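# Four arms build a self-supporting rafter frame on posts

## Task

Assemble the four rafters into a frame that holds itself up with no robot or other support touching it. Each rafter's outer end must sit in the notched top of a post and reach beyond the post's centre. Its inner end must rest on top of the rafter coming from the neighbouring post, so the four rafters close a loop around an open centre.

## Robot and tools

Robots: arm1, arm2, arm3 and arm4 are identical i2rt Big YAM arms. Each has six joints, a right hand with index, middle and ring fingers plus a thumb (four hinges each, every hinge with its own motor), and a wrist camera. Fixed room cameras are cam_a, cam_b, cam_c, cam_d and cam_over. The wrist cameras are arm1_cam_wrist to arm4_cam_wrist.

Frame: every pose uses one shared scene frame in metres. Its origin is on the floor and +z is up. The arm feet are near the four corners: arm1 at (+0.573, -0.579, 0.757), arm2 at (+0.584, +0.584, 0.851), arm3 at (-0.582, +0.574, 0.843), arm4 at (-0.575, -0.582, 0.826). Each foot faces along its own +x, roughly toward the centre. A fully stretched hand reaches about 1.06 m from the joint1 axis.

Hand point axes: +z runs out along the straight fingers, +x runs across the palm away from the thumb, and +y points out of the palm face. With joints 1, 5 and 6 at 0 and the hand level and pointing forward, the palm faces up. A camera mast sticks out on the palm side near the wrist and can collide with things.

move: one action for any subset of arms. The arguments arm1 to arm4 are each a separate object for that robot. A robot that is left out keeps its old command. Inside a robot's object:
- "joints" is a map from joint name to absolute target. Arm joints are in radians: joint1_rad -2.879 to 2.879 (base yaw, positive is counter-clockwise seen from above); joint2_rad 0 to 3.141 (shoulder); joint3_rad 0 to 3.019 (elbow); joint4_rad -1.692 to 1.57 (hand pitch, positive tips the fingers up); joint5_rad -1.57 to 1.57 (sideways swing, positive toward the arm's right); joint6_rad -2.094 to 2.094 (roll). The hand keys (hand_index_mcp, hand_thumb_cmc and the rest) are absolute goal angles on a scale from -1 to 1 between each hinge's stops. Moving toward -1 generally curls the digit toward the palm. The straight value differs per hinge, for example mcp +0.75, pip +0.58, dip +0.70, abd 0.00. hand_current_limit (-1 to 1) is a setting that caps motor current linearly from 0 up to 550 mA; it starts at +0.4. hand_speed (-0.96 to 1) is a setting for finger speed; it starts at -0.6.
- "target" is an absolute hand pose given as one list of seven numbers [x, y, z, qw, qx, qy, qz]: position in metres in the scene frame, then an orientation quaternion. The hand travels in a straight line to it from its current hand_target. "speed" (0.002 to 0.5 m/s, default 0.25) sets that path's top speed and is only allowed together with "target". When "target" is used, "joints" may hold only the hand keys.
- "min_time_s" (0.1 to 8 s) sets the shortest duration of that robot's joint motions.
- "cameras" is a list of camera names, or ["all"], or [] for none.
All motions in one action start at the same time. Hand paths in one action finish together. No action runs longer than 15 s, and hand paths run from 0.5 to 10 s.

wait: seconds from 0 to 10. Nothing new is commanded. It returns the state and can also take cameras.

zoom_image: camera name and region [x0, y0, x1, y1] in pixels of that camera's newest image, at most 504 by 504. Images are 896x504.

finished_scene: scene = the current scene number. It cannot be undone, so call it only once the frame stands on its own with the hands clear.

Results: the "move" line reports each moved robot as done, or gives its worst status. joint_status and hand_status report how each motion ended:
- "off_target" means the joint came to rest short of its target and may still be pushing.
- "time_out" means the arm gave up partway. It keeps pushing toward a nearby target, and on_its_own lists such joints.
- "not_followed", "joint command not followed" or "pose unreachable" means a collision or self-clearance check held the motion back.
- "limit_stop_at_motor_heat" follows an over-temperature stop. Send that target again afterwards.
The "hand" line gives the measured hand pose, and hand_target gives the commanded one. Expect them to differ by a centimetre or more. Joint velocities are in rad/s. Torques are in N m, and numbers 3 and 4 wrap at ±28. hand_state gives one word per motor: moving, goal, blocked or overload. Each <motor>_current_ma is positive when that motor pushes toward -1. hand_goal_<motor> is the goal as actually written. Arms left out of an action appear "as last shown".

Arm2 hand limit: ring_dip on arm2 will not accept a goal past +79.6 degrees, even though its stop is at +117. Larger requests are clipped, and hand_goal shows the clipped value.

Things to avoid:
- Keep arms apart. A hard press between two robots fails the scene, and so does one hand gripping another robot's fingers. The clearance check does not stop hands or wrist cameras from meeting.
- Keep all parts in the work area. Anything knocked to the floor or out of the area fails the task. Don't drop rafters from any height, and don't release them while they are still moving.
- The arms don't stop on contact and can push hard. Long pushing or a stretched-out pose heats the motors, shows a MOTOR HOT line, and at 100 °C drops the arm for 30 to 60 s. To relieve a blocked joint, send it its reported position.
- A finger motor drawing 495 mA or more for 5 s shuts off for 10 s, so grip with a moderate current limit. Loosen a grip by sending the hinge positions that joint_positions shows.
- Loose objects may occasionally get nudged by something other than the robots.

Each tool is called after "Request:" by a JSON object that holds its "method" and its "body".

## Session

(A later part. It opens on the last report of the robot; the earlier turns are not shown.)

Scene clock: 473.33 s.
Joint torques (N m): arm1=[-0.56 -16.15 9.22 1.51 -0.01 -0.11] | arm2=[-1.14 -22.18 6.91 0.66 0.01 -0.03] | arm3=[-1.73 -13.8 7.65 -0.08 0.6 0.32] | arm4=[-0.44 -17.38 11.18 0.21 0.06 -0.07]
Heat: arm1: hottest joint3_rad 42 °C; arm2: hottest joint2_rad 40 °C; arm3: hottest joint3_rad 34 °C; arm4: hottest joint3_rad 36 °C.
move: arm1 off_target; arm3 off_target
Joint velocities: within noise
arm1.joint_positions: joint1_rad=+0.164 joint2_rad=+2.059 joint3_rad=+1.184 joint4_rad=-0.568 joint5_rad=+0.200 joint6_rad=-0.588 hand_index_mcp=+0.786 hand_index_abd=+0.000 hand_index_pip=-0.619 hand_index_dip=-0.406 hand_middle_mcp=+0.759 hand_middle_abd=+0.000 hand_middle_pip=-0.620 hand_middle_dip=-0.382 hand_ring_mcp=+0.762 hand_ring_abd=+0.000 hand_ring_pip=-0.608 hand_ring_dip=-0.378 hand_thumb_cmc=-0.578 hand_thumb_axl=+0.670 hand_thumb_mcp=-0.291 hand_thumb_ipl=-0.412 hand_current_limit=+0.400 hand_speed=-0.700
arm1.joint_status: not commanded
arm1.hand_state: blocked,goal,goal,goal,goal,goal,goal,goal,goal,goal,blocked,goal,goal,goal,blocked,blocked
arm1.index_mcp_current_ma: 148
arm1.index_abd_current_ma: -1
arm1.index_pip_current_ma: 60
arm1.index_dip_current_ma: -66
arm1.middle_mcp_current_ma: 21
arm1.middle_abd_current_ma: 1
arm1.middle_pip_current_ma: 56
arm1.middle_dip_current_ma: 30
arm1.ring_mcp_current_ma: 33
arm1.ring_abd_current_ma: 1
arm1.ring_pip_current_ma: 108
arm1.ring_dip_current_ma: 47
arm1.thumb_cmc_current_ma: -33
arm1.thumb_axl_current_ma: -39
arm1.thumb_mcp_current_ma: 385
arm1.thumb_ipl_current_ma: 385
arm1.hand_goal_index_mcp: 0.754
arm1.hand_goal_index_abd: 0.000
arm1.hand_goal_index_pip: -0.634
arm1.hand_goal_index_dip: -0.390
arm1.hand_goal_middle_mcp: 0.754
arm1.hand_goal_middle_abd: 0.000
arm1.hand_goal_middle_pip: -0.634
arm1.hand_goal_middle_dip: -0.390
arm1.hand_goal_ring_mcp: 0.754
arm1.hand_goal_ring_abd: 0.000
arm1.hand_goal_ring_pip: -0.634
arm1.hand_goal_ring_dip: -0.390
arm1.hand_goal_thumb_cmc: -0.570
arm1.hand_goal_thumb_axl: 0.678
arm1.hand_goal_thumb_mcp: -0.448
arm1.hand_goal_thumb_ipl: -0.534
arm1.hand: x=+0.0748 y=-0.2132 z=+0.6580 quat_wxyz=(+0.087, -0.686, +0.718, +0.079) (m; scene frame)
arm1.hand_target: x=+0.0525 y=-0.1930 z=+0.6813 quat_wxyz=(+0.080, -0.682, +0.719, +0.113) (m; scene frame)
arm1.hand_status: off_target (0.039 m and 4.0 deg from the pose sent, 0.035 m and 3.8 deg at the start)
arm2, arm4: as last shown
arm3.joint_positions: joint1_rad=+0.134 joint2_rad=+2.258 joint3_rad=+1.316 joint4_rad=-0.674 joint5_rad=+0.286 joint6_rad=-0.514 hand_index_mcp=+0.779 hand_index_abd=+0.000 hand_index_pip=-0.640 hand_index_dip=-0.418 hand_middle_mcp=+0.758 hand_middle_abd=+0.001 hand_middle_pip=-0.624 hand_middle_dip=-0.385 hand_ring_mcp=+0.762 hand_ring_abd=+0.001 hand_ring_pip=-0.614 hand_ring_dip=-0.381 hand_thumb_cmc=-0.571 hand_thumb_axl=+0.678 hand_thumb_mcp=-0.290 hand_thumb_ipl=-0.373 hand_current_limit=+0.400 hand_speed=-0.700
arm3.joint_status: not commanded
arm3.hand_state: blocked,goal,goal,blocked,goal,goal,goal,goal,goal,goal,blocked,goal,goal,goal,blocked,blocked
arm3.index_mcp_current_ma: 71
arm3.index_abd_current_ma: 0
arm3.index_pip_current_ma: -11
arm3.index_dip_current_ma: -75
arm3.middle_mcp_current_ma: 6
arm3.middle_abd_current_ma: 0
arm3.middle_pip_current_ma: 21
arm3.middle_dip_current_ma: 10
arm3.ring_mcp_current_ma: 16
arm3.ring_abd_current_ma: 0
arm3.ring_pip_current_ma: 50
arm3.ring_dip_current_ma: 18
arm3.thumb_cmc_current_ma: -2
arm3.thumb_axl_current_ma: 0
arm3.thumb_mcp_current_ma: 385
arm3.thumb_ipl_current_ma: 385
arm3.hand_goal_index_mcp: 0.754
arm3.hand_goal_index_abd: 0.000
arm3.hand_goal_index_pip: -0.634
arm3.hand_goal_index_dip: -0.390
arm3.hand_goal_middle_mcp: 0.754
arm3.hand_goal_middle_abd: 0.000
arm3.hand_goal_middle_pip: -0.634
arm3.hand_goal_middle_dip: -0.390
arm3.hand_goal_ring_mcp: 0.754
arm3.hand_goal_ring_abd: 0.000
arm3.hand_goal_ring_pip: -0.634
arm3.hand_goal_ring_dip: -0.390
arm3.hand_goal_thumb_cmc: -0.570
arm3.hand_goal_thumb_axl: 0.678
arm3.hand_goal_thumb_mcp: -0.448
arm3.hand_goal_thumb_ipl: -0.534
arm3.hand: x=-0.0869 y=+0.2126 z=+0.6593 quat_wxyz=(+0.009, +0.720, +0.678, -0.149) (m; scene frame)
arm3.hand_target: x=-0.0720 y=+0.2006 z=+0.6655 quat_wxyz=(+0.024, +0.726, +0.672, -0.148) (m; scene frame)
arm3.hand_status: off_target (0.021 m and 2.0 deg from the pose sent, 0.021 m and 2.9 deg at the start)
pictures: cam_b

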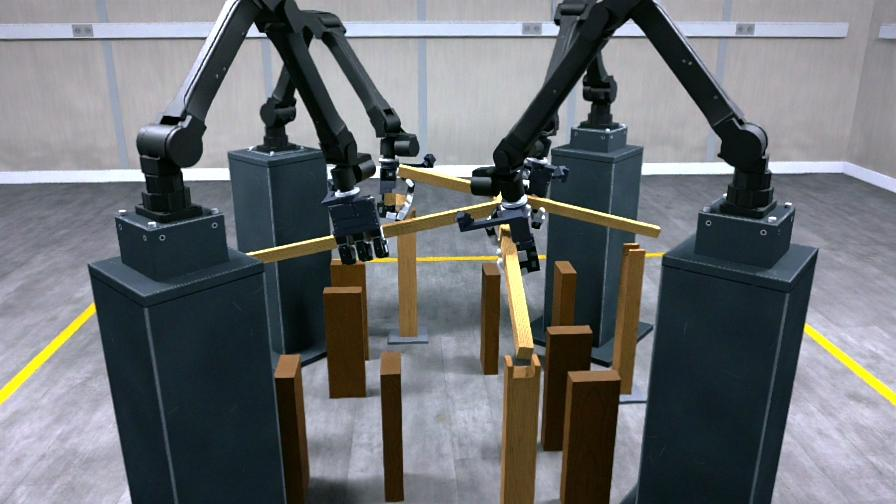

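Request:
{"method": "move", "body": {"cameras": ["cam_a","cam_b","cam_c","cam_d","cam_over"], "arm2": {"target":[0.1945,0.0740,0.6500,-0.001,0.992,-0.025,-0.122],"speed":0.08}, "arm3": {"target":[-0.0715,0.2000,0.6450,0.024,0.724,0.670,-0.148],"speed":0.08}, "arm4": {"target":[-0.1920,-0.0650,0.6550,0.124,0.022,0.991,0.003],"speed":0.08}}}

Request:
{"method": "zoom_image", "body": {"camera": "cam_a", "region": [380, 200, 480, 300]}}

Request:
{"method": "zoom_image", "body": {"camera": "cam_b", "region": [370, 170, 470, 270]}}

Request:
{"method": "zoom_image", "body": {"camera": "cam_c", "region": [370, 170, 470, 270]}}

Request:
{"method": "zoom_image", "body": {"camera": "cam_d", "region": [380, 170, 480, 270]}}

Request:
{"method": "zoom_image", "body": {"camera": "cam_d", "region": [480, 300, 560, 400]}}

Request:
{"method": "zoom_image", "body": {"camera": "cam_over", "region": [290, 90, 610, 410]}}

Scene clock: 485.53 s.
Joint torques (N m): arm1=[-0.03 -16.38 9.24 1.48 0.01 -0.12] | arm2=[-1.08 -22.95 6.35 1.43 0.02 -0.03] | arm3=[-1.67 -14.21 7.31 0.29 0.59 0.31] | arm4=[-0.56 -17.85 10.36 1.11 0.07 -0.07]
Heat: arm1: hottest joint3_rad 43 °C; arm2: hottest joint2_rad 41 °C; arm3: hottest joint3_rad 34 °C; arm4: hottest joint3_rad 36 °C.
move: arm2 off_target; arm3 off_target; arm4 off_target
Joint velocities: within noise
arm1: as last shown
arm1.hand: x=+0.0747 y=-0.2131 z=+0.6582 quat_wxyz=(+0.087, -0.686, +0.718, +0.079) (m; scene frame)
arm1.hand_target: x=+0.0526 y=-0.1930 z=+0.6813 quat_wxyz=(+0.080, -0.682, +0.719, +0.113) (m; scene frame)
arm2.joint_positions: joint1_rad=+0.170 joint2_rad=+2.309 joint3_rad=+1.246 joint4_rad=-0.409 joint5_rad=+0.195 joint6_rad=-0.601 hand_index_mcp=+0.770 hand_index_abd=-0.001 hand_index_pip=-0.595 hand_index_dip=-0.379 hand_middle_mcp=+0.769 hand_middle_abd=+0.000 hand_middle_pip=-0.595 hand_middle_dip=-0.380 hand_ring_mcp=+0.767 hand_ring_abd=+0.000 hand_ring_pip=-0.594 hand_ring_dip=-0.380 hand_thumb_cmc=-0.583 hand_thumb_axl=+0.664 hand_thumb_mcp=-0.303 hand_thumb_ipl=-0.493 hand_current_limit=+0.400 hand_speed=-0.700
arm2.joint_status: not commanded
arm2.hand_state: goal,goal,blocked,goal,goal,goal,blocked,goal,goal,goal,blocked,goal,goal,goal,blocked,blocked
arm2.index_mcp_current_ma: 48
arm2.index_abd_current_ma: -1
arm2.index_pip_current_ma: 126
arm2.index_dip_current_ma: 29
arm2.middle_mcp_current_ma: 43
arm2.middle_abd_current_ma: 0
arm2.middle_pip_current_ma: 128
arm2.middle_dip_current_ma: 25
arm2.ring_mcp_current_ma: 36
arm2.ring_abd_current_ma: 0
arm2.ring_pip_current_ma: 133
arm2.ring_dip_current_ma: 24
arm2.thumb_cmc_current_ma: -36
arm2.thumb_axl_current_ma: -49
arm2.thumb_mcp_current_ma: 385
arm2.thumb_ipl_current_ma: 194
arm2.hand_goal_index_mcp: 0.754
arm2.hand_goal_index_abd: 0.000
arm2.hand_goal_index_pip: -0.634
arm2.hand_goal_index_dip: -0.390
arm2.hand_goal_middle_mcp: 0.754
arm2.hand_goal_middle_abd: 0.000
arm2.hand_goal_middle_pip: -0.634
arm2.hand_goal_middle_dip: -0.390
arm2.hand_goal_ring_mcp: 0.754
arm2.hand_goal_ring_abd: 0.000
arm2.hand_goal_ring_pip: -0.634
arm2.hand_goal_ring_dip: -0.390
arm2.hand_goal_thumb_cmc: -0.570
arm2.hand_goal_thumb_axl: 0.678
arm2.hand_goal_thumb_mcp: -0.448
arm2.hand_goal_thumb_ipl: -0.534
arm2.hand: x=+0.2118 y=+0.0895 z=+0.6400 quat_wxyz=(-0.020, +0.994, -0.021, -0.110) (m; scene frame)
arm2.hand_target: x=+0.1948 y=+0.0747 z=+0.6508 quat_wxyz=(-0.001, +0.992, -0.025, -0.122) (m; scene frame)
arm2.hand_status: off_target (0.025 m and 2.6 deg from the pose sent, 0.026 m and 1.4 deg at the start)
arm3.joint_positions: joint1_rad=+0.134 joint2_rad=+2.303 joint3_rad=+1.327 joint4_rad=-0.654 joint5_rad=+0.286 joint6_rad=-0.513 hand_index_mcp=+0.779 hand_index_abd=+0.000 hand_index_pip=-0.640 hand_index_dip=-0.418 hand_middle_mcp=+0.758 hand_middle_abd=+0.001 hand_middle_pip=-0.624 hand_middle_dip=-0.385 hand_ring_mcp=+0.762 hand_ring_abd=+0.001 hand_ring_pip=-0.614 hand_ring_dip=-0.381 hand_thumb_cmc=-0.571 hand_thumb_axl=+0.678 hand_thumb_mcp=-0.290 hand_thumb_ipl=-0.373 hand_current_limit=+0.400 hand_speed=-0.700
arm3.joint_status: not commanded
arm3.hand_state: blocked,goal,goal,blocked,goal,goal,goal,goal,goal,goal,blocked,goal,goal,goal,blocked,blocked
arm3.index_mcp_current_ma: 71
arm3.index_abd_current_ma: 0
arm3.index_pip_current_ma: -11
arm3.index_dip_current_ma: -75
arm3.middle_mcp_current_ma: 6
arm3.middle_abd_current_ma: 0
arm3.middle_pip_current_ma: 21
arm3.middle_dip_current_ma: 10
arm3.ring_mcp_current_ma: 16
arm3.ring_abd_current_ma: 0
arm3.ring_pip_current_ma: 50
arm3.ring_dip_current_ma: 18
arm3.thumb_cmc_current_ma: -2
arm3.thumb_axl_current_ma: 0
arm3.thumb_mcp_current_ma: 385
arm3.thumb_ipl_current_ma: 385
arm3.hand_goal_index_mcp: 0.754
arm3.hand_goal_index_abd: 0.000
arm3.hand_goal_index_pip: -0.634
arm3.hand_goal_index_dip: -0.390
arm3.hand_goal_middle_mcp: 0.754
arm3.hand_goal_middle_abd: 0.000
arm3.hand_goal_middle_pip: -0.634
arm3.hand_goal_middle_dip: -0.390
arm3.hand_goal_ring_mcp: 0.754
arm3.hand_goal_ring_abd: 0.000
arm3.hand_goal_ring_pip: -0.634
arm3.hand_goal_ring_dip: -0.390
arm3.hand_goal_thumb_cmc: -0.570
arm3.hand_goal_thumb_axl: 0.678
arm3.hand_goal_thumb_mcp: -0.448
arm3.hand_goal_thumb_ipl: -0.534
arm3.hand: x=-0.0902 y=+0.2143 z=+0.6373 quat_wxyz=(+0.003, +0.719, +0.678, -0.151) (m; scene frame)
arm3.hand_target: x=-0.0720 y=+0.2006 z=+0.6458 quat_wxyz=(+0.024, +0.726, +0.672, -0.148) (m; scene frame)
arm3.hand_status: off_target (0.025 m and 2.7 deg from the pose sent, 0.025 m and 2.0 deg at the start)
arm4.joint_positions: joint1_rad=+0.104 joint2_rad=+2.230 joint3_rad=+1.203 joint4_rad=-0.452 joint5_rad=+0.199 joint6_rad=-0.589 hand_index_mcp=+0.780 hand_index_abd=-0.004 hand_index_pip=-0.617 hand_index_dip=-0.397 hand_middle_mcp=+0.770 hand_middle_abd=+0.001 hand_middle_pip=-0.620 hand_middle_dip=-0.384 hand_ring_mcp=+0.765 hand_ring_abd=+0.001 hand_ring_pip=-0.614 hand_ring_dip=-0.383 hand_thumb_cmc=-0.586 hand_thumb_axl=+0.658 hand_thumb_mcp=-0.308 hand_thumb_ipl=-0.486 hand_current_limit=+0.400 hand_speed=-0.700
arm4.joint_status: not commanded
arm4.hand_state: blocked,goal,goal,goal,goal,goal,goal,goal,goal,goal,blocked,goal,goal,blocked,blocked,blocked
arm4.index_mcp_current_ma: 25
arm4.index_abd_current_ma: -1
arm4.index_pip_current_ma: 11
arm4.index_dip_current_ma: -3
arm4.middle_mcp_current_ma: 12
arm4.middle_abd_current_ma: 0
arm4.middle_pip_current_ma: 9
arm4.middle_dip_current_ma: 2
arm4.ring_mcp_current_ma: 6
arm4.ring_abd_current_ma: 0
arm4.ring_pip_current_ma: 15
arm4.ring_dip_current_ma: 2
arm4.thumb_cmc_current_ma: -11
arm4.thumb_axl_current_ma: -22
arm4.thumb_mcp_current_ma: 385
arm4.thumb_ipl_current_ma: 104
arm4.hand_goal_index_mcp: 0.754
arm4.hand_goal_index_abd: 0.000
arm4.hand_goal_index_pip: -0.634
arm4.hand_goal_index_dip: -0.390
arm4.hand_goal_middle_mcp: 0.754
arm4.hand_goal_middle_abd: 0.000
arm4.hand_goal_middle_pip: -0.634
arm4.hand_goal_middle_dip: -0.390
arm4.hand_goal_ring_mcp: 0.754
arm4.hand_goal_ring_abd: 0.000
arm4.hand_goal_ring_pip: -0.634
arm4.hand_goal_ring_dip: -0.390
arm4.hand_goal_thumb_cmc: -0.570
arm4.hand_goal_thumb_axl: 0.678
arm4.hand_goal_thumb_mcp: -0.448
arm4.hand_goal_thumb_ipl: -0.534
arm4.hand: x=-0.2154 y=-0.0905 z=+0.6410 quat_wxyz=(+0.107, +0.019, +0.994, -0.023) (m; scene frame)
arm4.hand_target: x=-0.1930 y=-0.0665 z=+0.6568 quat_wxyz=(+0.124, +0.022, +0.992, +0.003) (m; scene frame)
arm4.hand_status: off_target (0.037 m and 3.6 deg from the pose sent, 0.033 m and 2.3 deg at the start)
pictures: cam_a, cam_b, cam_c, cam_d, cam_over

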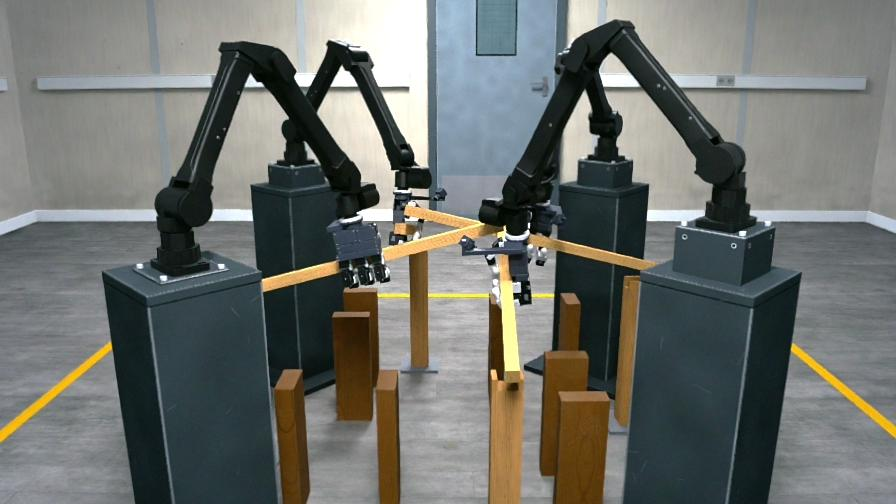

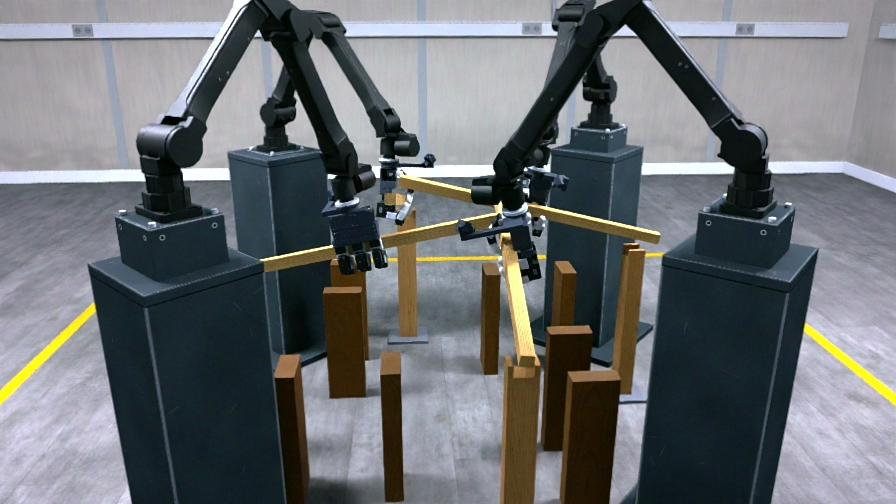

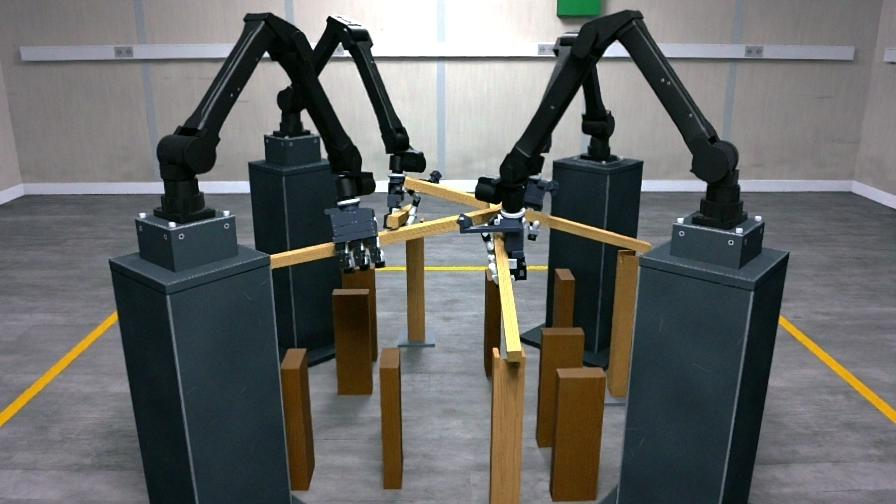

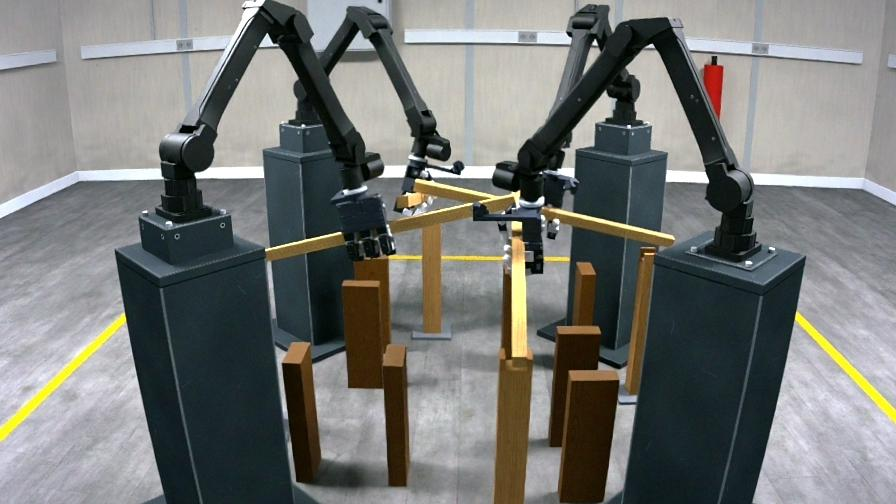

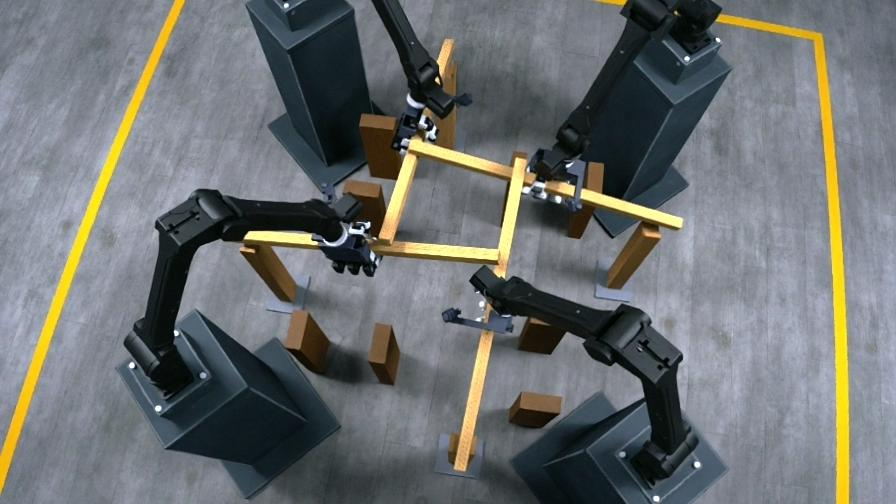

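Scaled by 5.040.

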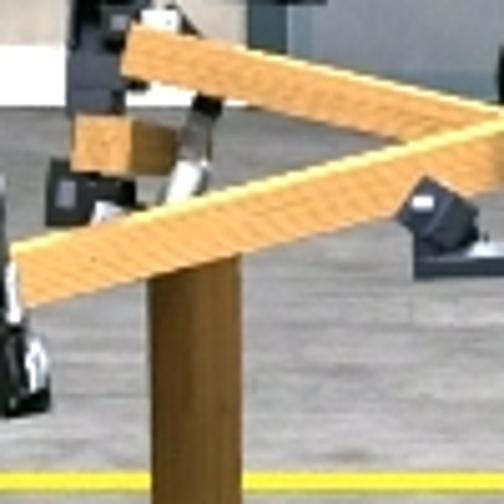

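Scaled by 5.040.

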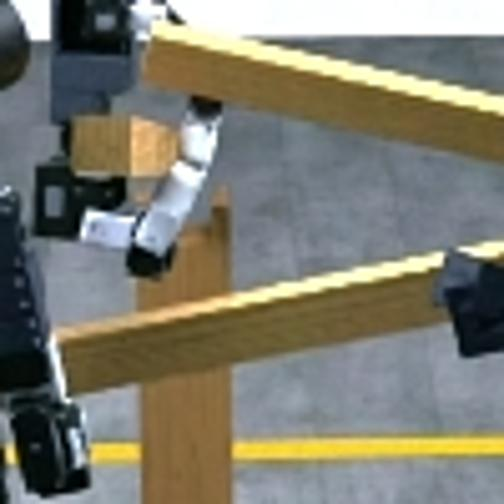

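Scaled by 5.040.

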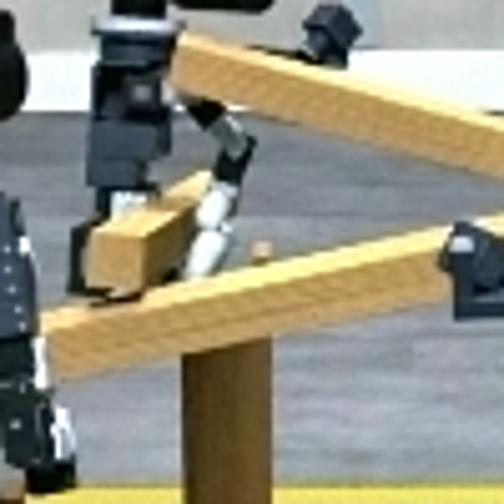

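Scaled by 5.040.

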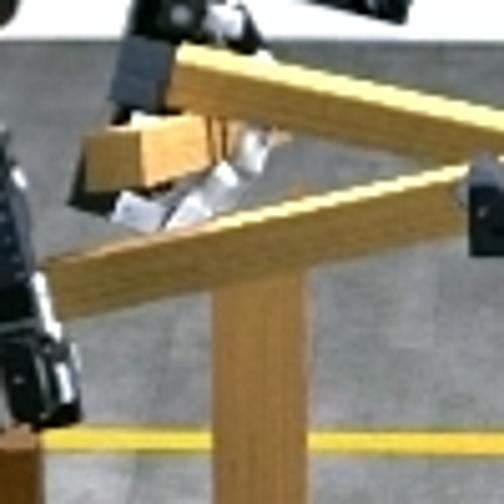

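Scaled by 5.040.

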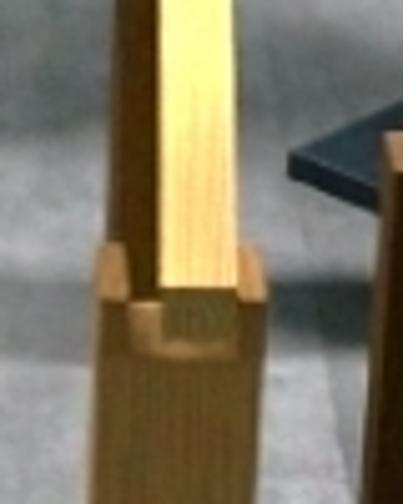

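Scaled by 1.575.

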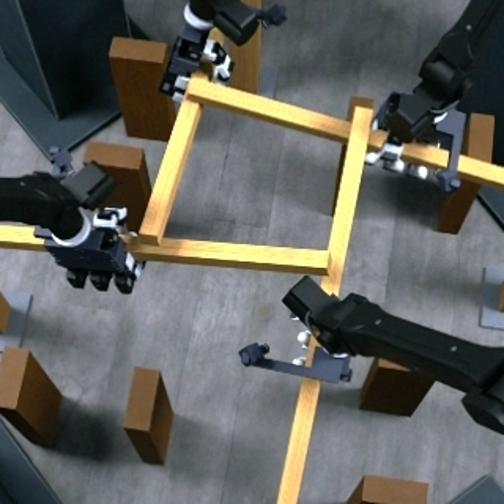

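Request:
{"method": "zoom_image", "body": {"camera": "cam_over", "region": [370, 130, 540, 290]}}

Request:
{"method": "zoom_image", "body": {"camera": "cam_a", "region": [380, 180, 560, 320]}}

Scaled by 2.965.

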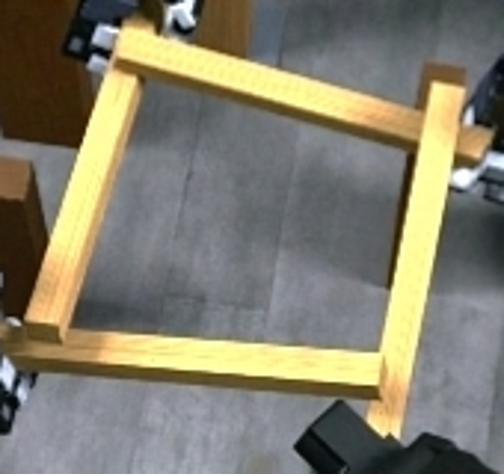

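Scaled by 2.800.

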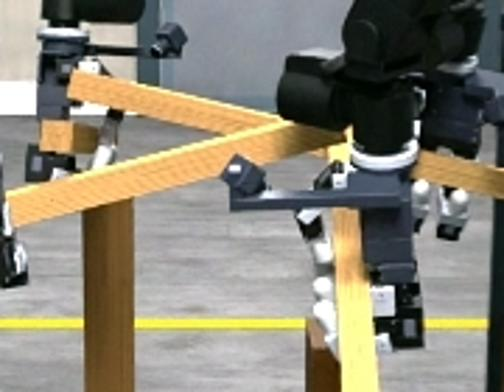

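Request:
{"method": "zoom_image", "body": {"camera": "cam_over", "region": [470, 220, 530, 280]}}

Request:
{"method": "zoom_image", "body": {"camera": "cam_over", "region": [370, 130, 430, 190]}}

Request:
{"method": "zoom_image", "body": {"camera": "cam_over", "region": [370, 210, 430, 270]}}

Request:
{"method": "zoom_image", "body": {"camera": "cam_over", "region": [490, 140, 550, 200]}}

Scaled by 8.400.

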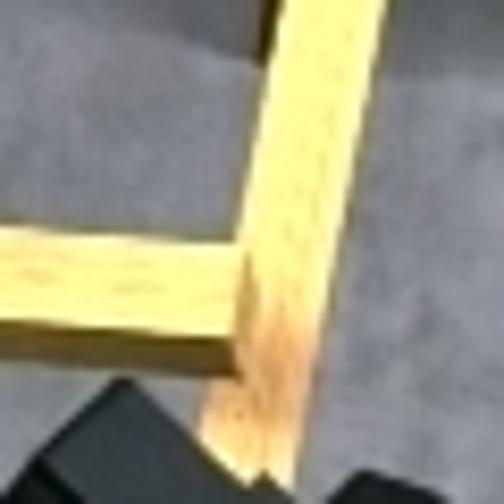

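Scaled by 8.400.

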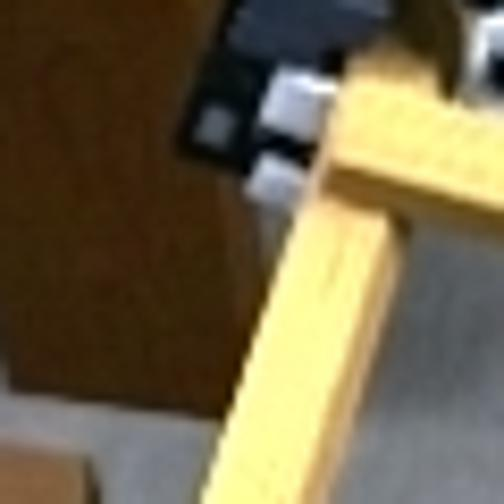

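Scaled by 8.400.

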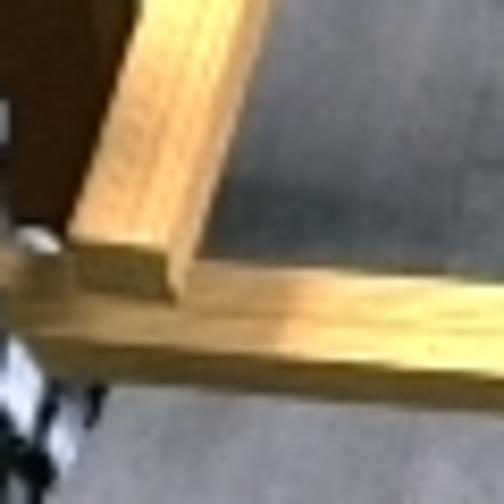

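Scaled by 8.400.

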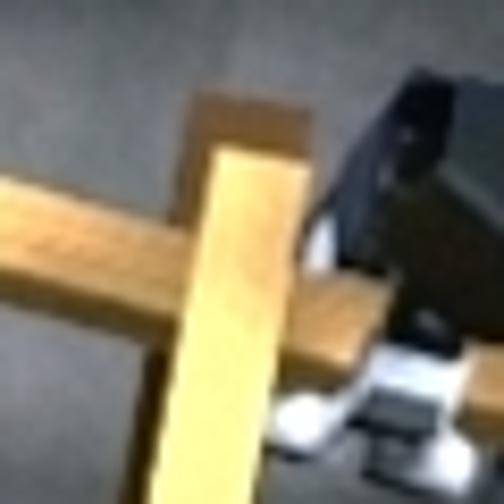

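Request:
{"method": "zoom_image", "body": {"camera": "cam_c", "region": [590, 210, 670, 290]}}

Request:
{"method": "zoom_image", "body": {"camera": "cam_d", "region": [610, 210, 690, 290]}}

Request:
{"method": "zoom_image", "body": {"camera": "cam_a", "region": [590, 230, 670, 310]}}

Request:
{"method": "zoom_image", "body": {"camera": "cam_b", "region": [595, 205, 675, 285]}}

Scaled by 6.300.

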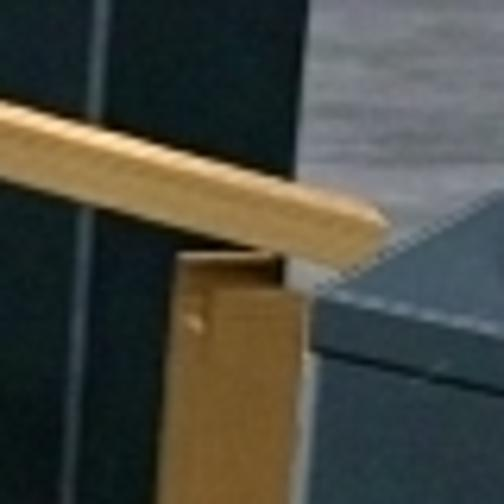

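Scaled by 6.300.

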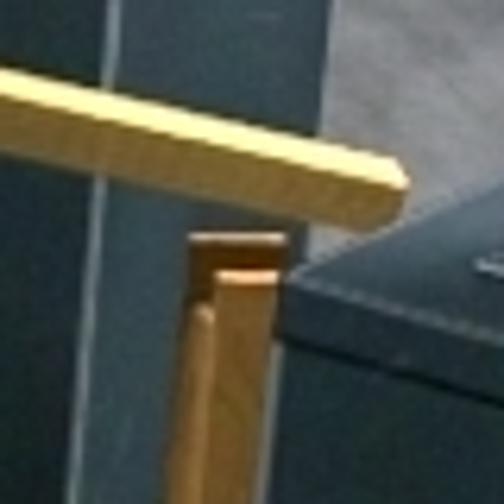

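Scaled by 6.300.

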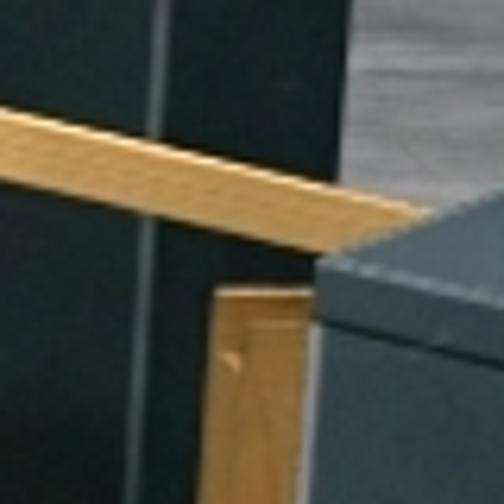

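Scaled by 6.300.

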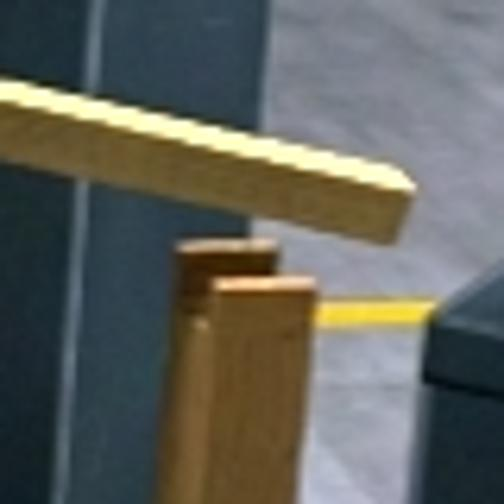

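Request:
{"method": "zoom_image", "body": {"camera": "cam_a", "region": [470, 320, 550, 420]}}

Request:
{"method": "zoom_image", "body": {"camera": "cam_b", "region": [480, 300, 560, 400]}}

Request:
{"method": "zoom_image", "body": {"camera": "cam_c", "region": [470, 300, 550, 400]}}

Scaled by 5.040.

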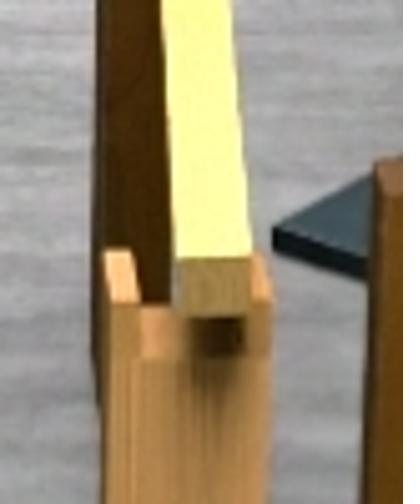

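Scaled by 5.040.

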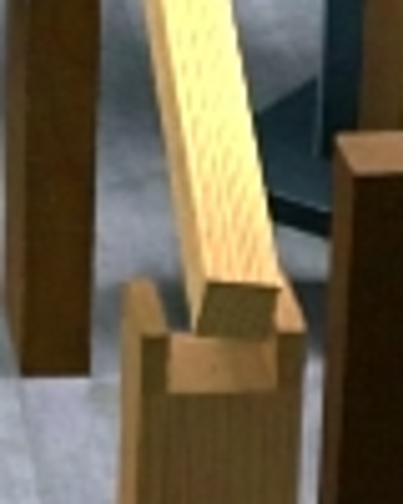

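Scaled by 5.040.

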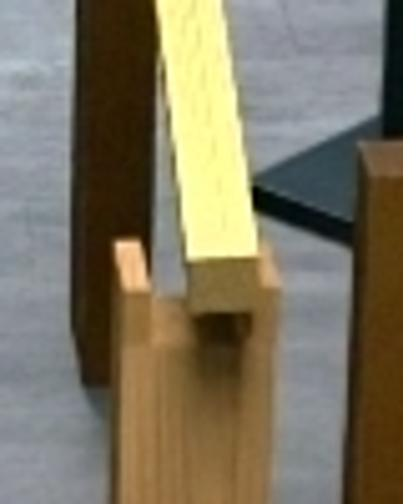

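Request:
{"method": "move", "body": {"cameras": ["cam_a","cam_b","cam_c","cam_d","cam_over"], "arm1": {"target":[0.0493,-0.1885,0.6780,0.080,-0.682,0.719,0.116],"speed":0.08}, "arm2": {"target":[0.1867,0.0703,0.6500,0.008,0.991,-0.027,-0.128],"speed":0.08}, "arm3": {"target":[-0.0698,0.1917,0.6450,0.030,0.725,0.6695,-0.146],"speed":0.08}, "arm4": {"target":[-0.1806,-0.0610,0.6550,0.131,0.0235,0.990,0.012],"speed":0.08}}}

Request:
{"method": "zoom_image", "body": {"camera": "cam_a", "region": [470, 320, 550, 420]}}

Request:
{"method": "zoom_image", "body": {"camera": "cam_b", "region": [480, 300, 560, 400]}}

Request:
{"method": "zoom_image", "body": {"camera": "cam_c", "region": [470, 300, 550, 400]}}

Request:
{"method": "zoom_image", "body": {"camera": "cam_d", "region": [480, 300, 560, 400]}}

Request:
{"method": "zoom_image", "body": {"camera": "cam_over", "region": [360, 120, 560, 290]}}

Scene clock: 581.83 s.
Joint torques (N m): arm1=[-0.32 -16.15 9.26 1.35 0.02 -0.13] | arm2=[-1.08 -22.3 6.49 1.54 0.01 -0.04] | arm3=[-2.49 -14.21 7.43 0.32 0.56 0.19] | arm4=[-0.32 -17.49 10.55 1.18 0.07 -0.08]
Heat: arm1: hottest joint3_rad 45 °C; arm2: hottest joint2_rad 43 °C; arm3: hottest joint3_rad 35 °C; arm4: hottest joint3_rad 38 °C.
move: arm1 off_target; arm2 off_target; arm3 off_target; arm4 off_target
Joint velocities: within noise
arm1.joint_positions: joint1_rad=+0.164 joint2_rad=+2.066 joint3_rad=+1.191 joint4_rad=-0.558 joint5_rad=+0.200 joint6_rad=-0.589 hand_index_mcp=+0.786 hand_index_abd=+0.000 hand_index_pip=-0.619 hand_index_dip=-0.406 hand_middle_mcp=+0.759 hand_middle_abd=+0.000 hand_middle_pip=-0.620 hand_middle_dip=-0.382 hand_ring_mcp=+0.762 hand_ring_abd=+0.000 hand_ring_pip=-0.608 hand_ring_dip=-0.378 hand_thumb_cmc=-0.578 hand_thumb_axl=+0.670 hand_thumb_mcp=-0.291 hand_thumb_ipl=-0.412 hand_current_limit=+0.400 hand_speed=-0.700
arm1.joint_status: not commanded
arm1.hand_state: blocked,goal,goal,goal,goal,goal,goal,goal,goal,goal,blocked,goal,goal,goal,blocked,blocked
arm1.index_mcp_current_ma: 148
arm1.index_abd_current_ma: -1
arm1.index_pip_current_ma: 60
arm1.index_dip_current_ma: -66
arm1.middle_mcp_current_ma: 21
arm1.middle_abd_current_ma: 1
arm1.middle_pip_current_ma: 56
arm1.middle_dip_current_ma: 30
arm1.ring_mcp_current_ma: 33
arm1.ring_abd_current_ma: 1
arm1.ring_pip_current_ma: 108
arm1.ring_dip_current_ma: 47
arm1.thumb_cmc_current_ma: -33
arm1.thumb_axl_current_ma: -39
arm1.thumb_mcp_current_ma: 385
arm1.thumb_ipl_current_ma: 385
arm1.hand_goal_index_mcp: 0.754
arm1.hand_goal_index_abd: 0.000
arm1.hand_goal_index_pip: -0.634
arm1.hand_goal_index_dip: -0.390
arm1.hand_goal_middle_mcp: 0.754
arm1.hand_goal_middle_abd: 0.000
arm1.hand_goal_middle_pip: -0.634
arm1.hand_goal_middle_dip: -0.390
arm1.hand_goal_ring_mcp: 0.754
arm1.hand_goal_ring_abd: 0.000
arm1.hand_goal_ring_pip: -0.634
arm1.hand_goal_ring_dip: -0.390
arm1.hand_goal_thumb_cmc: -0.570
arm1.hand_goal_thumb_axl: 0.678
arm1.hand_goal_thumb_mcp: -0.448
arm1.hand_goal_thumb_ipl: -0.534
arm1.hand: x=+0.0712 y=-0.2107 z=+0.6575 quat_wxyz=(+0.086, -0.685, +0.718, +0.084) (m; scene frame)
arm1.hand_target: x=+0.0508 y=-0.1894 z=+0.6792 quat_wxyz=(+0.080, -0.681, +0.718, +0.116) (m; scene frame)
arm1.hand_status: off_target (0.037 m and 3.8 deg from the pose sent, 0.040 m and 4.3 deg at the start)
arm2.joint_positions: joint1_rad=+0.162 joint2_rad=+2.312 joint3_rad=+1.256 joint4_rad=-0.387 joint5_rad=+0.193 joint6_rad=-0.605 hand_index_mcp=+0.770 hand_index_abd=-0.001 hand_index_pip=-0.595 hand_index_dip=-0.379 hand_middle_mcp=+0.769 hand_middle_abd=+0.000 hand_middle_pip=-0.595 hand_middle_dip=-0.380 hand_ring_mcp=+0.767 hand_ring_abd=+0.000 hand_ring_pip=-0.594 hand_ring_dip=-0.380 hand_thumb_cmc=-0.583 hand_thumb_axl=+0.664 hand_thumb_mcp=-0.303 hand_thumb_ipl=-0.493 hand_current_limit=+0.400 hand_speed=-0.700
arm2.joint_status: not commanded
arm2.hand_state: goal,goal,blocked,goal,goal,goal,blocked,goal,goal,goal,blocked,goal,goal,goal,blocked,blocked
arm2.index_mcp_current_ma: 48
arm2.index_abd_current_ma: -1
arm2.index_pip_current_ma: 126
arm2.index_dip_current_ma: 29
arm2.middle_mcp_current_ma: 43
arm2.middle_abd_current_ma: 0
arm2.middle_pip_current_ma: 128
arm2.middle_dip_current_ma: 25
arm2.ring_mcp_current_ma: 36
arm2.ring_abd_current_ma: 0
arm2.ring_pip_current_ma: 133
arm2.ring_dip_current_ma: 24
arm2.thumb_cmc_current_ma: -36
arm2.thumb_axl_current_ma: -49
arm2.thumb_mcp_current_ma: 385
arm2.thumb_ipl_current_ma: 194
arm2.hand_goal_index_mcp: 0.754
arm2.hand_goal_index_abd: 0.000
arm2.hand_goal_index_pip: -0.634
arm2.hand_goal_index_dip: -0.390
arm2.hand_goal_middle_mcp: 0.754
arm2.hand_goal_middle_abd: 0.000
arm2.hand_goal_middle_pip: -0.634
arm2.hand_goal_middle_dip: -0.390
arm2.hand_goal_ring_mcp: 0.754
arm2.hand_goal_ring_abd: 0.000
arm2.hand_goal_ring_pip: -0.634
arm2.hand_goal_ring_dip: -0.390
arm2.hand_goal_thumb_cmc: -0.570
arm2.hand_goal_thumb_axl: 0.678
arm2.hand_goal_thumb_mcp: -0.448
arm2.hand_goal_thumb_ipl: -0.534
arm2.hand: x=+0.2030 y=+0.0845 z=+0.6430 quat_wxyz=(-0.009, +0.993, -0.024, -0.117) (m; scene frame)
arm2.hand_target: x=+0.1871 y=+0.0712 z=+0.6506 quat_wxyz=(+0.008, +0.991, -0.027, -0.128) (m; scene frame)
arm2.hand_status: off_target (0.023 m and 2.3 deg from the pose sent, 0.033 m and 3.9 deg at the start)
arm3.joint_positions: joint1_rad=+0.131 joint2_rad=+2.305 joint3_rad=+1.336 joint4_rad=-0.642 joint5_rad=+0.286 joint6_rad=-0.513 hand_index_mcp=+0.779 hand_index_abd=+0.000 hand_index_pip=-0.640 hand_index_dip=-0.418 hand_middle_mcp=+0.758 hand_middle_abd=+0.001 hand_middle_pip=-0.624 hand_middle_dip=-0.385 hand_ring_mcp=+0.762 hand_ring_abd=+0.001 hand_ring_pip=-0.614 hand_ring_dip=-0.381 hand_thumb_cmc=-0.571 hand_thumb_axl=+0.678 hand_thumb_mcp=-0.290 hand_thumb_ipl=-0.373 hand_current_limit=+0.400 hand_speed=-0.700
arm3.joint_status: not commanded
arm3.hand_state: blocked,goal,goal,blocked,goal,goal,goal,goal,goal,goal,blocked,goal,goal,goal,blocked,blocked
arm3.index_mcp_current_ma: 71
arm3.index_abd_current_ma: 0
arm3.index_pip_current_ma: -11
arm3.index_dip_current_ma: -75
arm3.middle_mcp_current_ma: 6
arm3.middle_abd_current_ma: 0
arm3.middle_pip_current_ma: 21
arm3.middle_dip_current_ma: 10
arm3.ring_mcp_current_ma: 16
arm3.ring_abd_current_ma: 0
arm3.ring_pip_current_ma: 50
arm3.ring_dip_current_ma: 18
arm3.thumb_cmc_current_ma: -2
arm3.thumb_axl_current_ma: 0
arm3.thumb_mcp_current_ma: 385
arm3.thumb_ipl_current_ma: 385
arm3.hand_goal_index_mcp: 0.754
arm3.hand_goal_index_abd: 0.000
arm3.hand_goal_index_pip: -0.634
arm3.hand_goal_index_dip: -0.390
arm3.hand_goal_middle_mcp: 0.754
arm3.hand_goal_middle_abd: 0.000
arm3.hand_goal_middle_pip: -0.634
arm3.hand_goal_middle_dip: -0.390
arm3.hand_goal_ring_mcp: 0.754
arm3.hand_goal_ring_abd: 0.000
arm3.hand_goal_ring_pip: -0.634
arm3.hand_goal_ring_dip: -0.390
arm3.hand_goal_thumb_cmc: -0.570
arm3.hand_goal_thumb_axl: 0.678
arm3.hand_goal_thumb_mcp: -0.448
arm3.hand_goal_thumb_ipl: -0.534
arm3.hand: x=-0.0845 y=+0.2089 z=+0.6395 quat_wxyz=(+0.012, +0.721, +0.677, -0.149) (m; scene frame)
arm3.hand_target: x=-0.0706 y=+0.1921 z=+0.6458 quat_wxyz=(+0.030, +0.726, +0.671, -0.146) (m; scene frame)
arm3.hand_status: off_target (0.023 m and 2.3 deg from the pose sent, 0.031 m and 3.4 deg at the start)
arm4.joint_positions: joint1_rad=+0.090 joint2_rad=+2.238 joint3_rad=+1.218 joint4_rad=-0.431 joint5_rad=+0.199 joint6_rad=-0.599 hand_index_mcp=+0.780 hand_index_abd=-0.004 hand_index_pip=-0.617 hand_index_dip=-0.397 hand_middle_mcp=+0.770 hand_middle_abd=+0.001 hand_middle_pip=-0.620 hand_middle_dip=-0.384 hand_ring_mcp=+0.765 hand_ring_abd=+0.001 hand_ring_pip=-0.614 hand_ring_dip=-0.383 hand_thumb_cmc=-0.586 hand_thumb_axl=+0.658 hand_thumb_mcp=-0.308 hand_thumb_ipl=-0.486 hand_current_limit=+0.400 hand_speed=-0.700
arm4.joint_status: not commanded
arm4.hand_state: blocked,goal,goal,goal,goal,goal,goal,goal,goal,goal,blocked,goal,goal,blocked,blocked,blocked
arm4.index_mcp_current_ma: 25
arm4.index_abd_current_ma: -1
arm4.index_pip_current_ma: 11
arm4.index_dip_current_ma: -3
arm4.middle_mcp_current_ma: 12
arm4.middle_abd_current_ma: 0
arm4.middle_pip_current_ma: 9
arm4.middle_dip_current_ma: 2
arm4.ring_mcp_current_ma: 6
arm4.ring_abd_current_ma: 0
arm4.ring_pip_current_ma: 15
arm4.ring_dip_current_ma: 2
arm4.thumb_cmc_current_ma: -11
arm4.thumb_axl_current_ma: -22
arm4.thumb_mcp_current_ma: 385
arm4.thumb_ipl_current_ma: 104
arm4.hand_goal_index_mcp: 0.754
arm4.hand_goal_index_abd: 0.000
arm4.hand_goal_index_pip: -0.634
arm4.hand_goal_index_dip: -0.390
arm4.hand_goal_middle_mcp: 0.754
arm4.hand_goal_middle_abd: 0.000
arm4.hand_goal_middle_pip: -0.634
arm4.hand_goal_middle_dip: -0.390
arm4.hand_goal_ring_mcp: 0.754
arm4.hand_goal_ring_abd: 0.000
arm4.hand_goal_ring_pip: -0.634
arm4.hand_goal_ring_dip: -0.390
arm4.hand_goal_thumb_cmc: -0.570
arm4.hand_goal_thumb_axl: 0.678
arm4.hand_goal_thumb_mcp: -0.448
arm4.hand_goal_thumb_ipl: -0.534
arm4.hand: x=-0.2028 y=-0.0858 z=+0.6433 quat_wxyz=(+0.115, +0.022, +0.993, -0.013) (m; scene frame)
arm4.hand_target: x=-0.1816 y=-0.0626 z=+0.6566 quat_wxyz=(+0.131, +0.024, +0.991, +0.012) (m; scene frame)
arm4.hand_status: off_target (0.035 m and 3.4 deg from the pose sent, 0.048 m and 5.0 deg at the start)
pictures: cam_a, cam_b, cam_c, cam_d, cam_over

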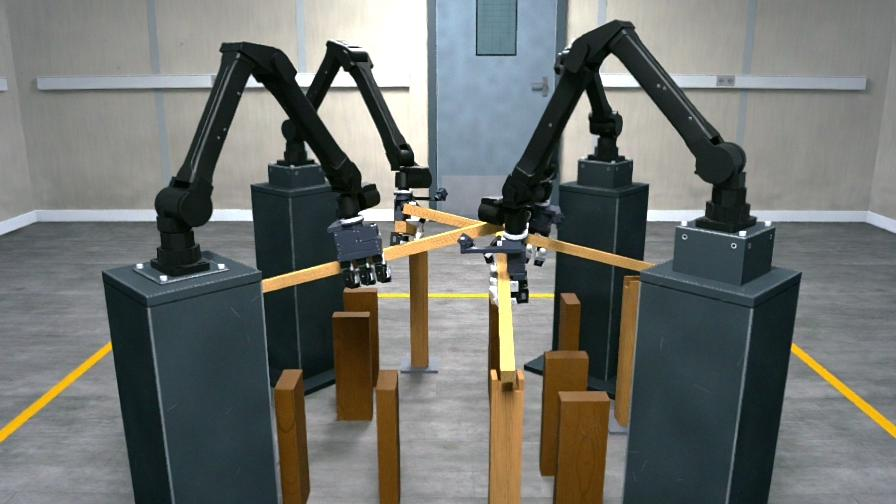

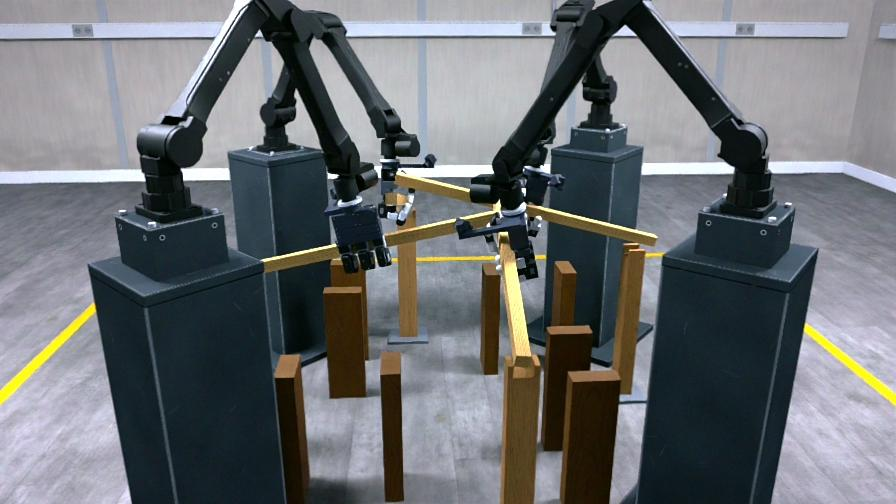

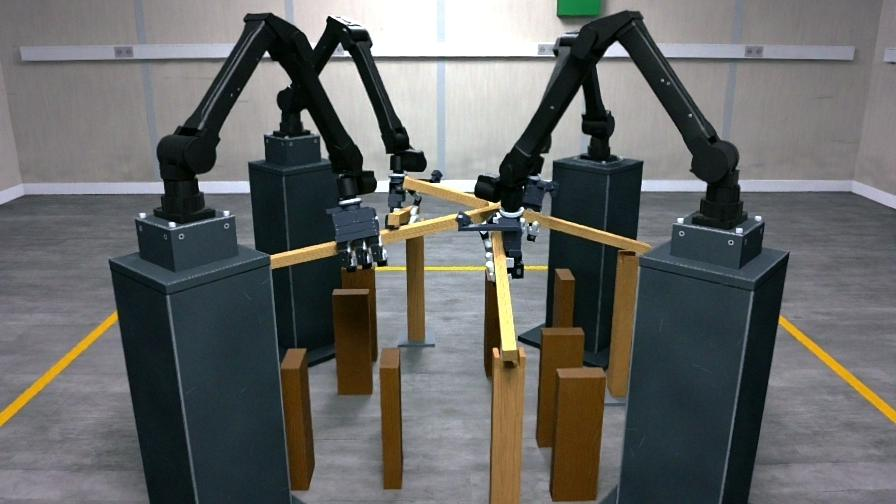

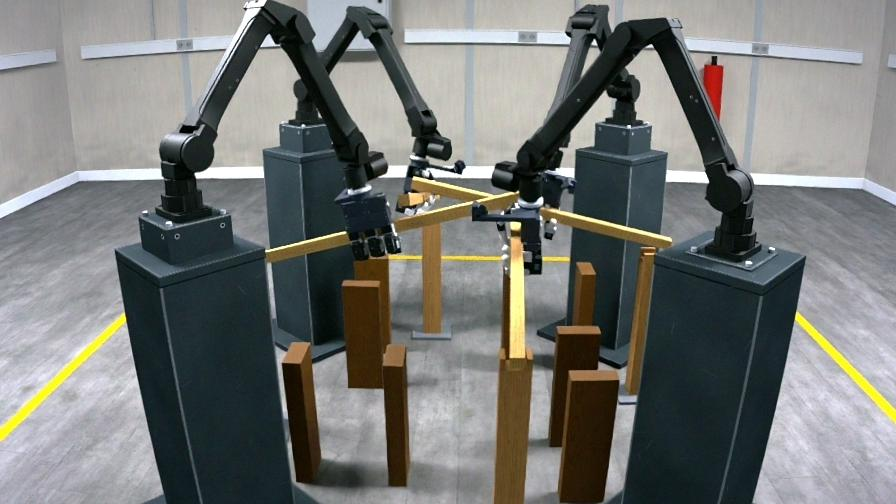

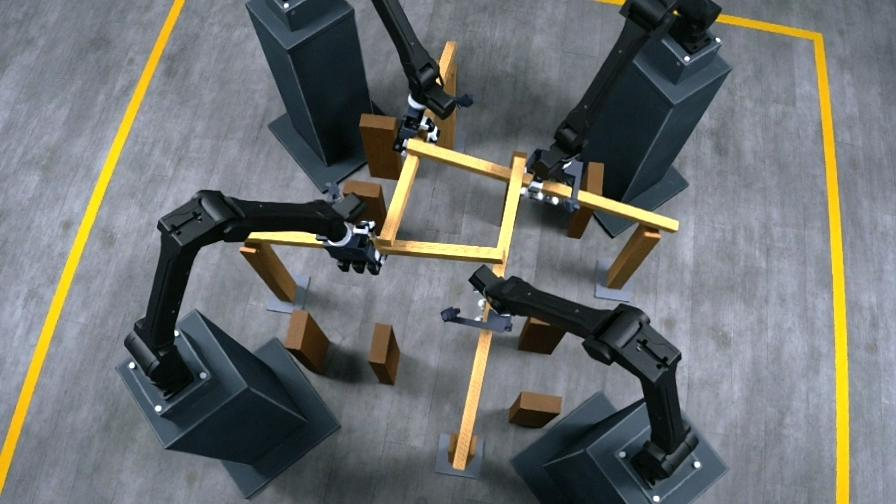

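Scaled by 5.040.

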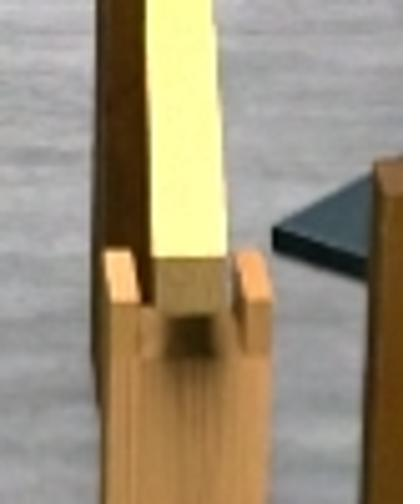

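Scaled by 5.040.

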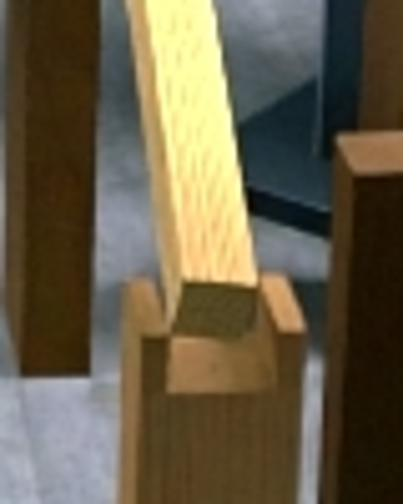

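Scaled by 5.040.

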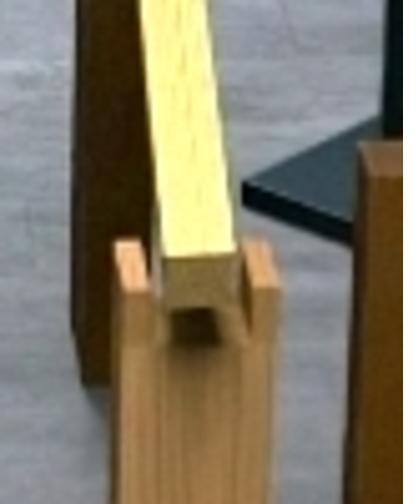

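Scaled by 5.040.

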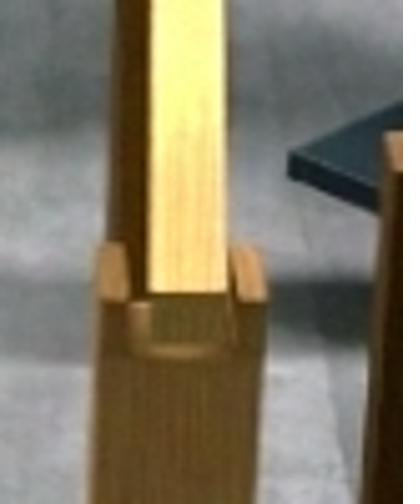

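Scaled by 2.520.

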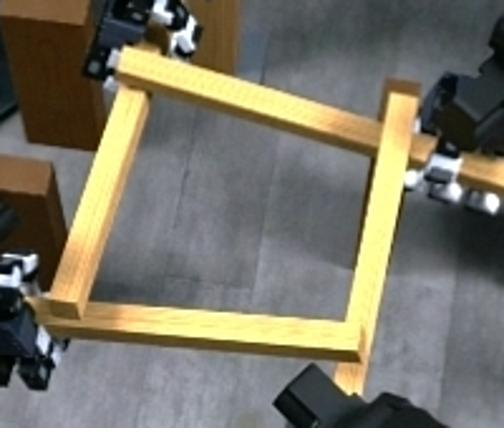

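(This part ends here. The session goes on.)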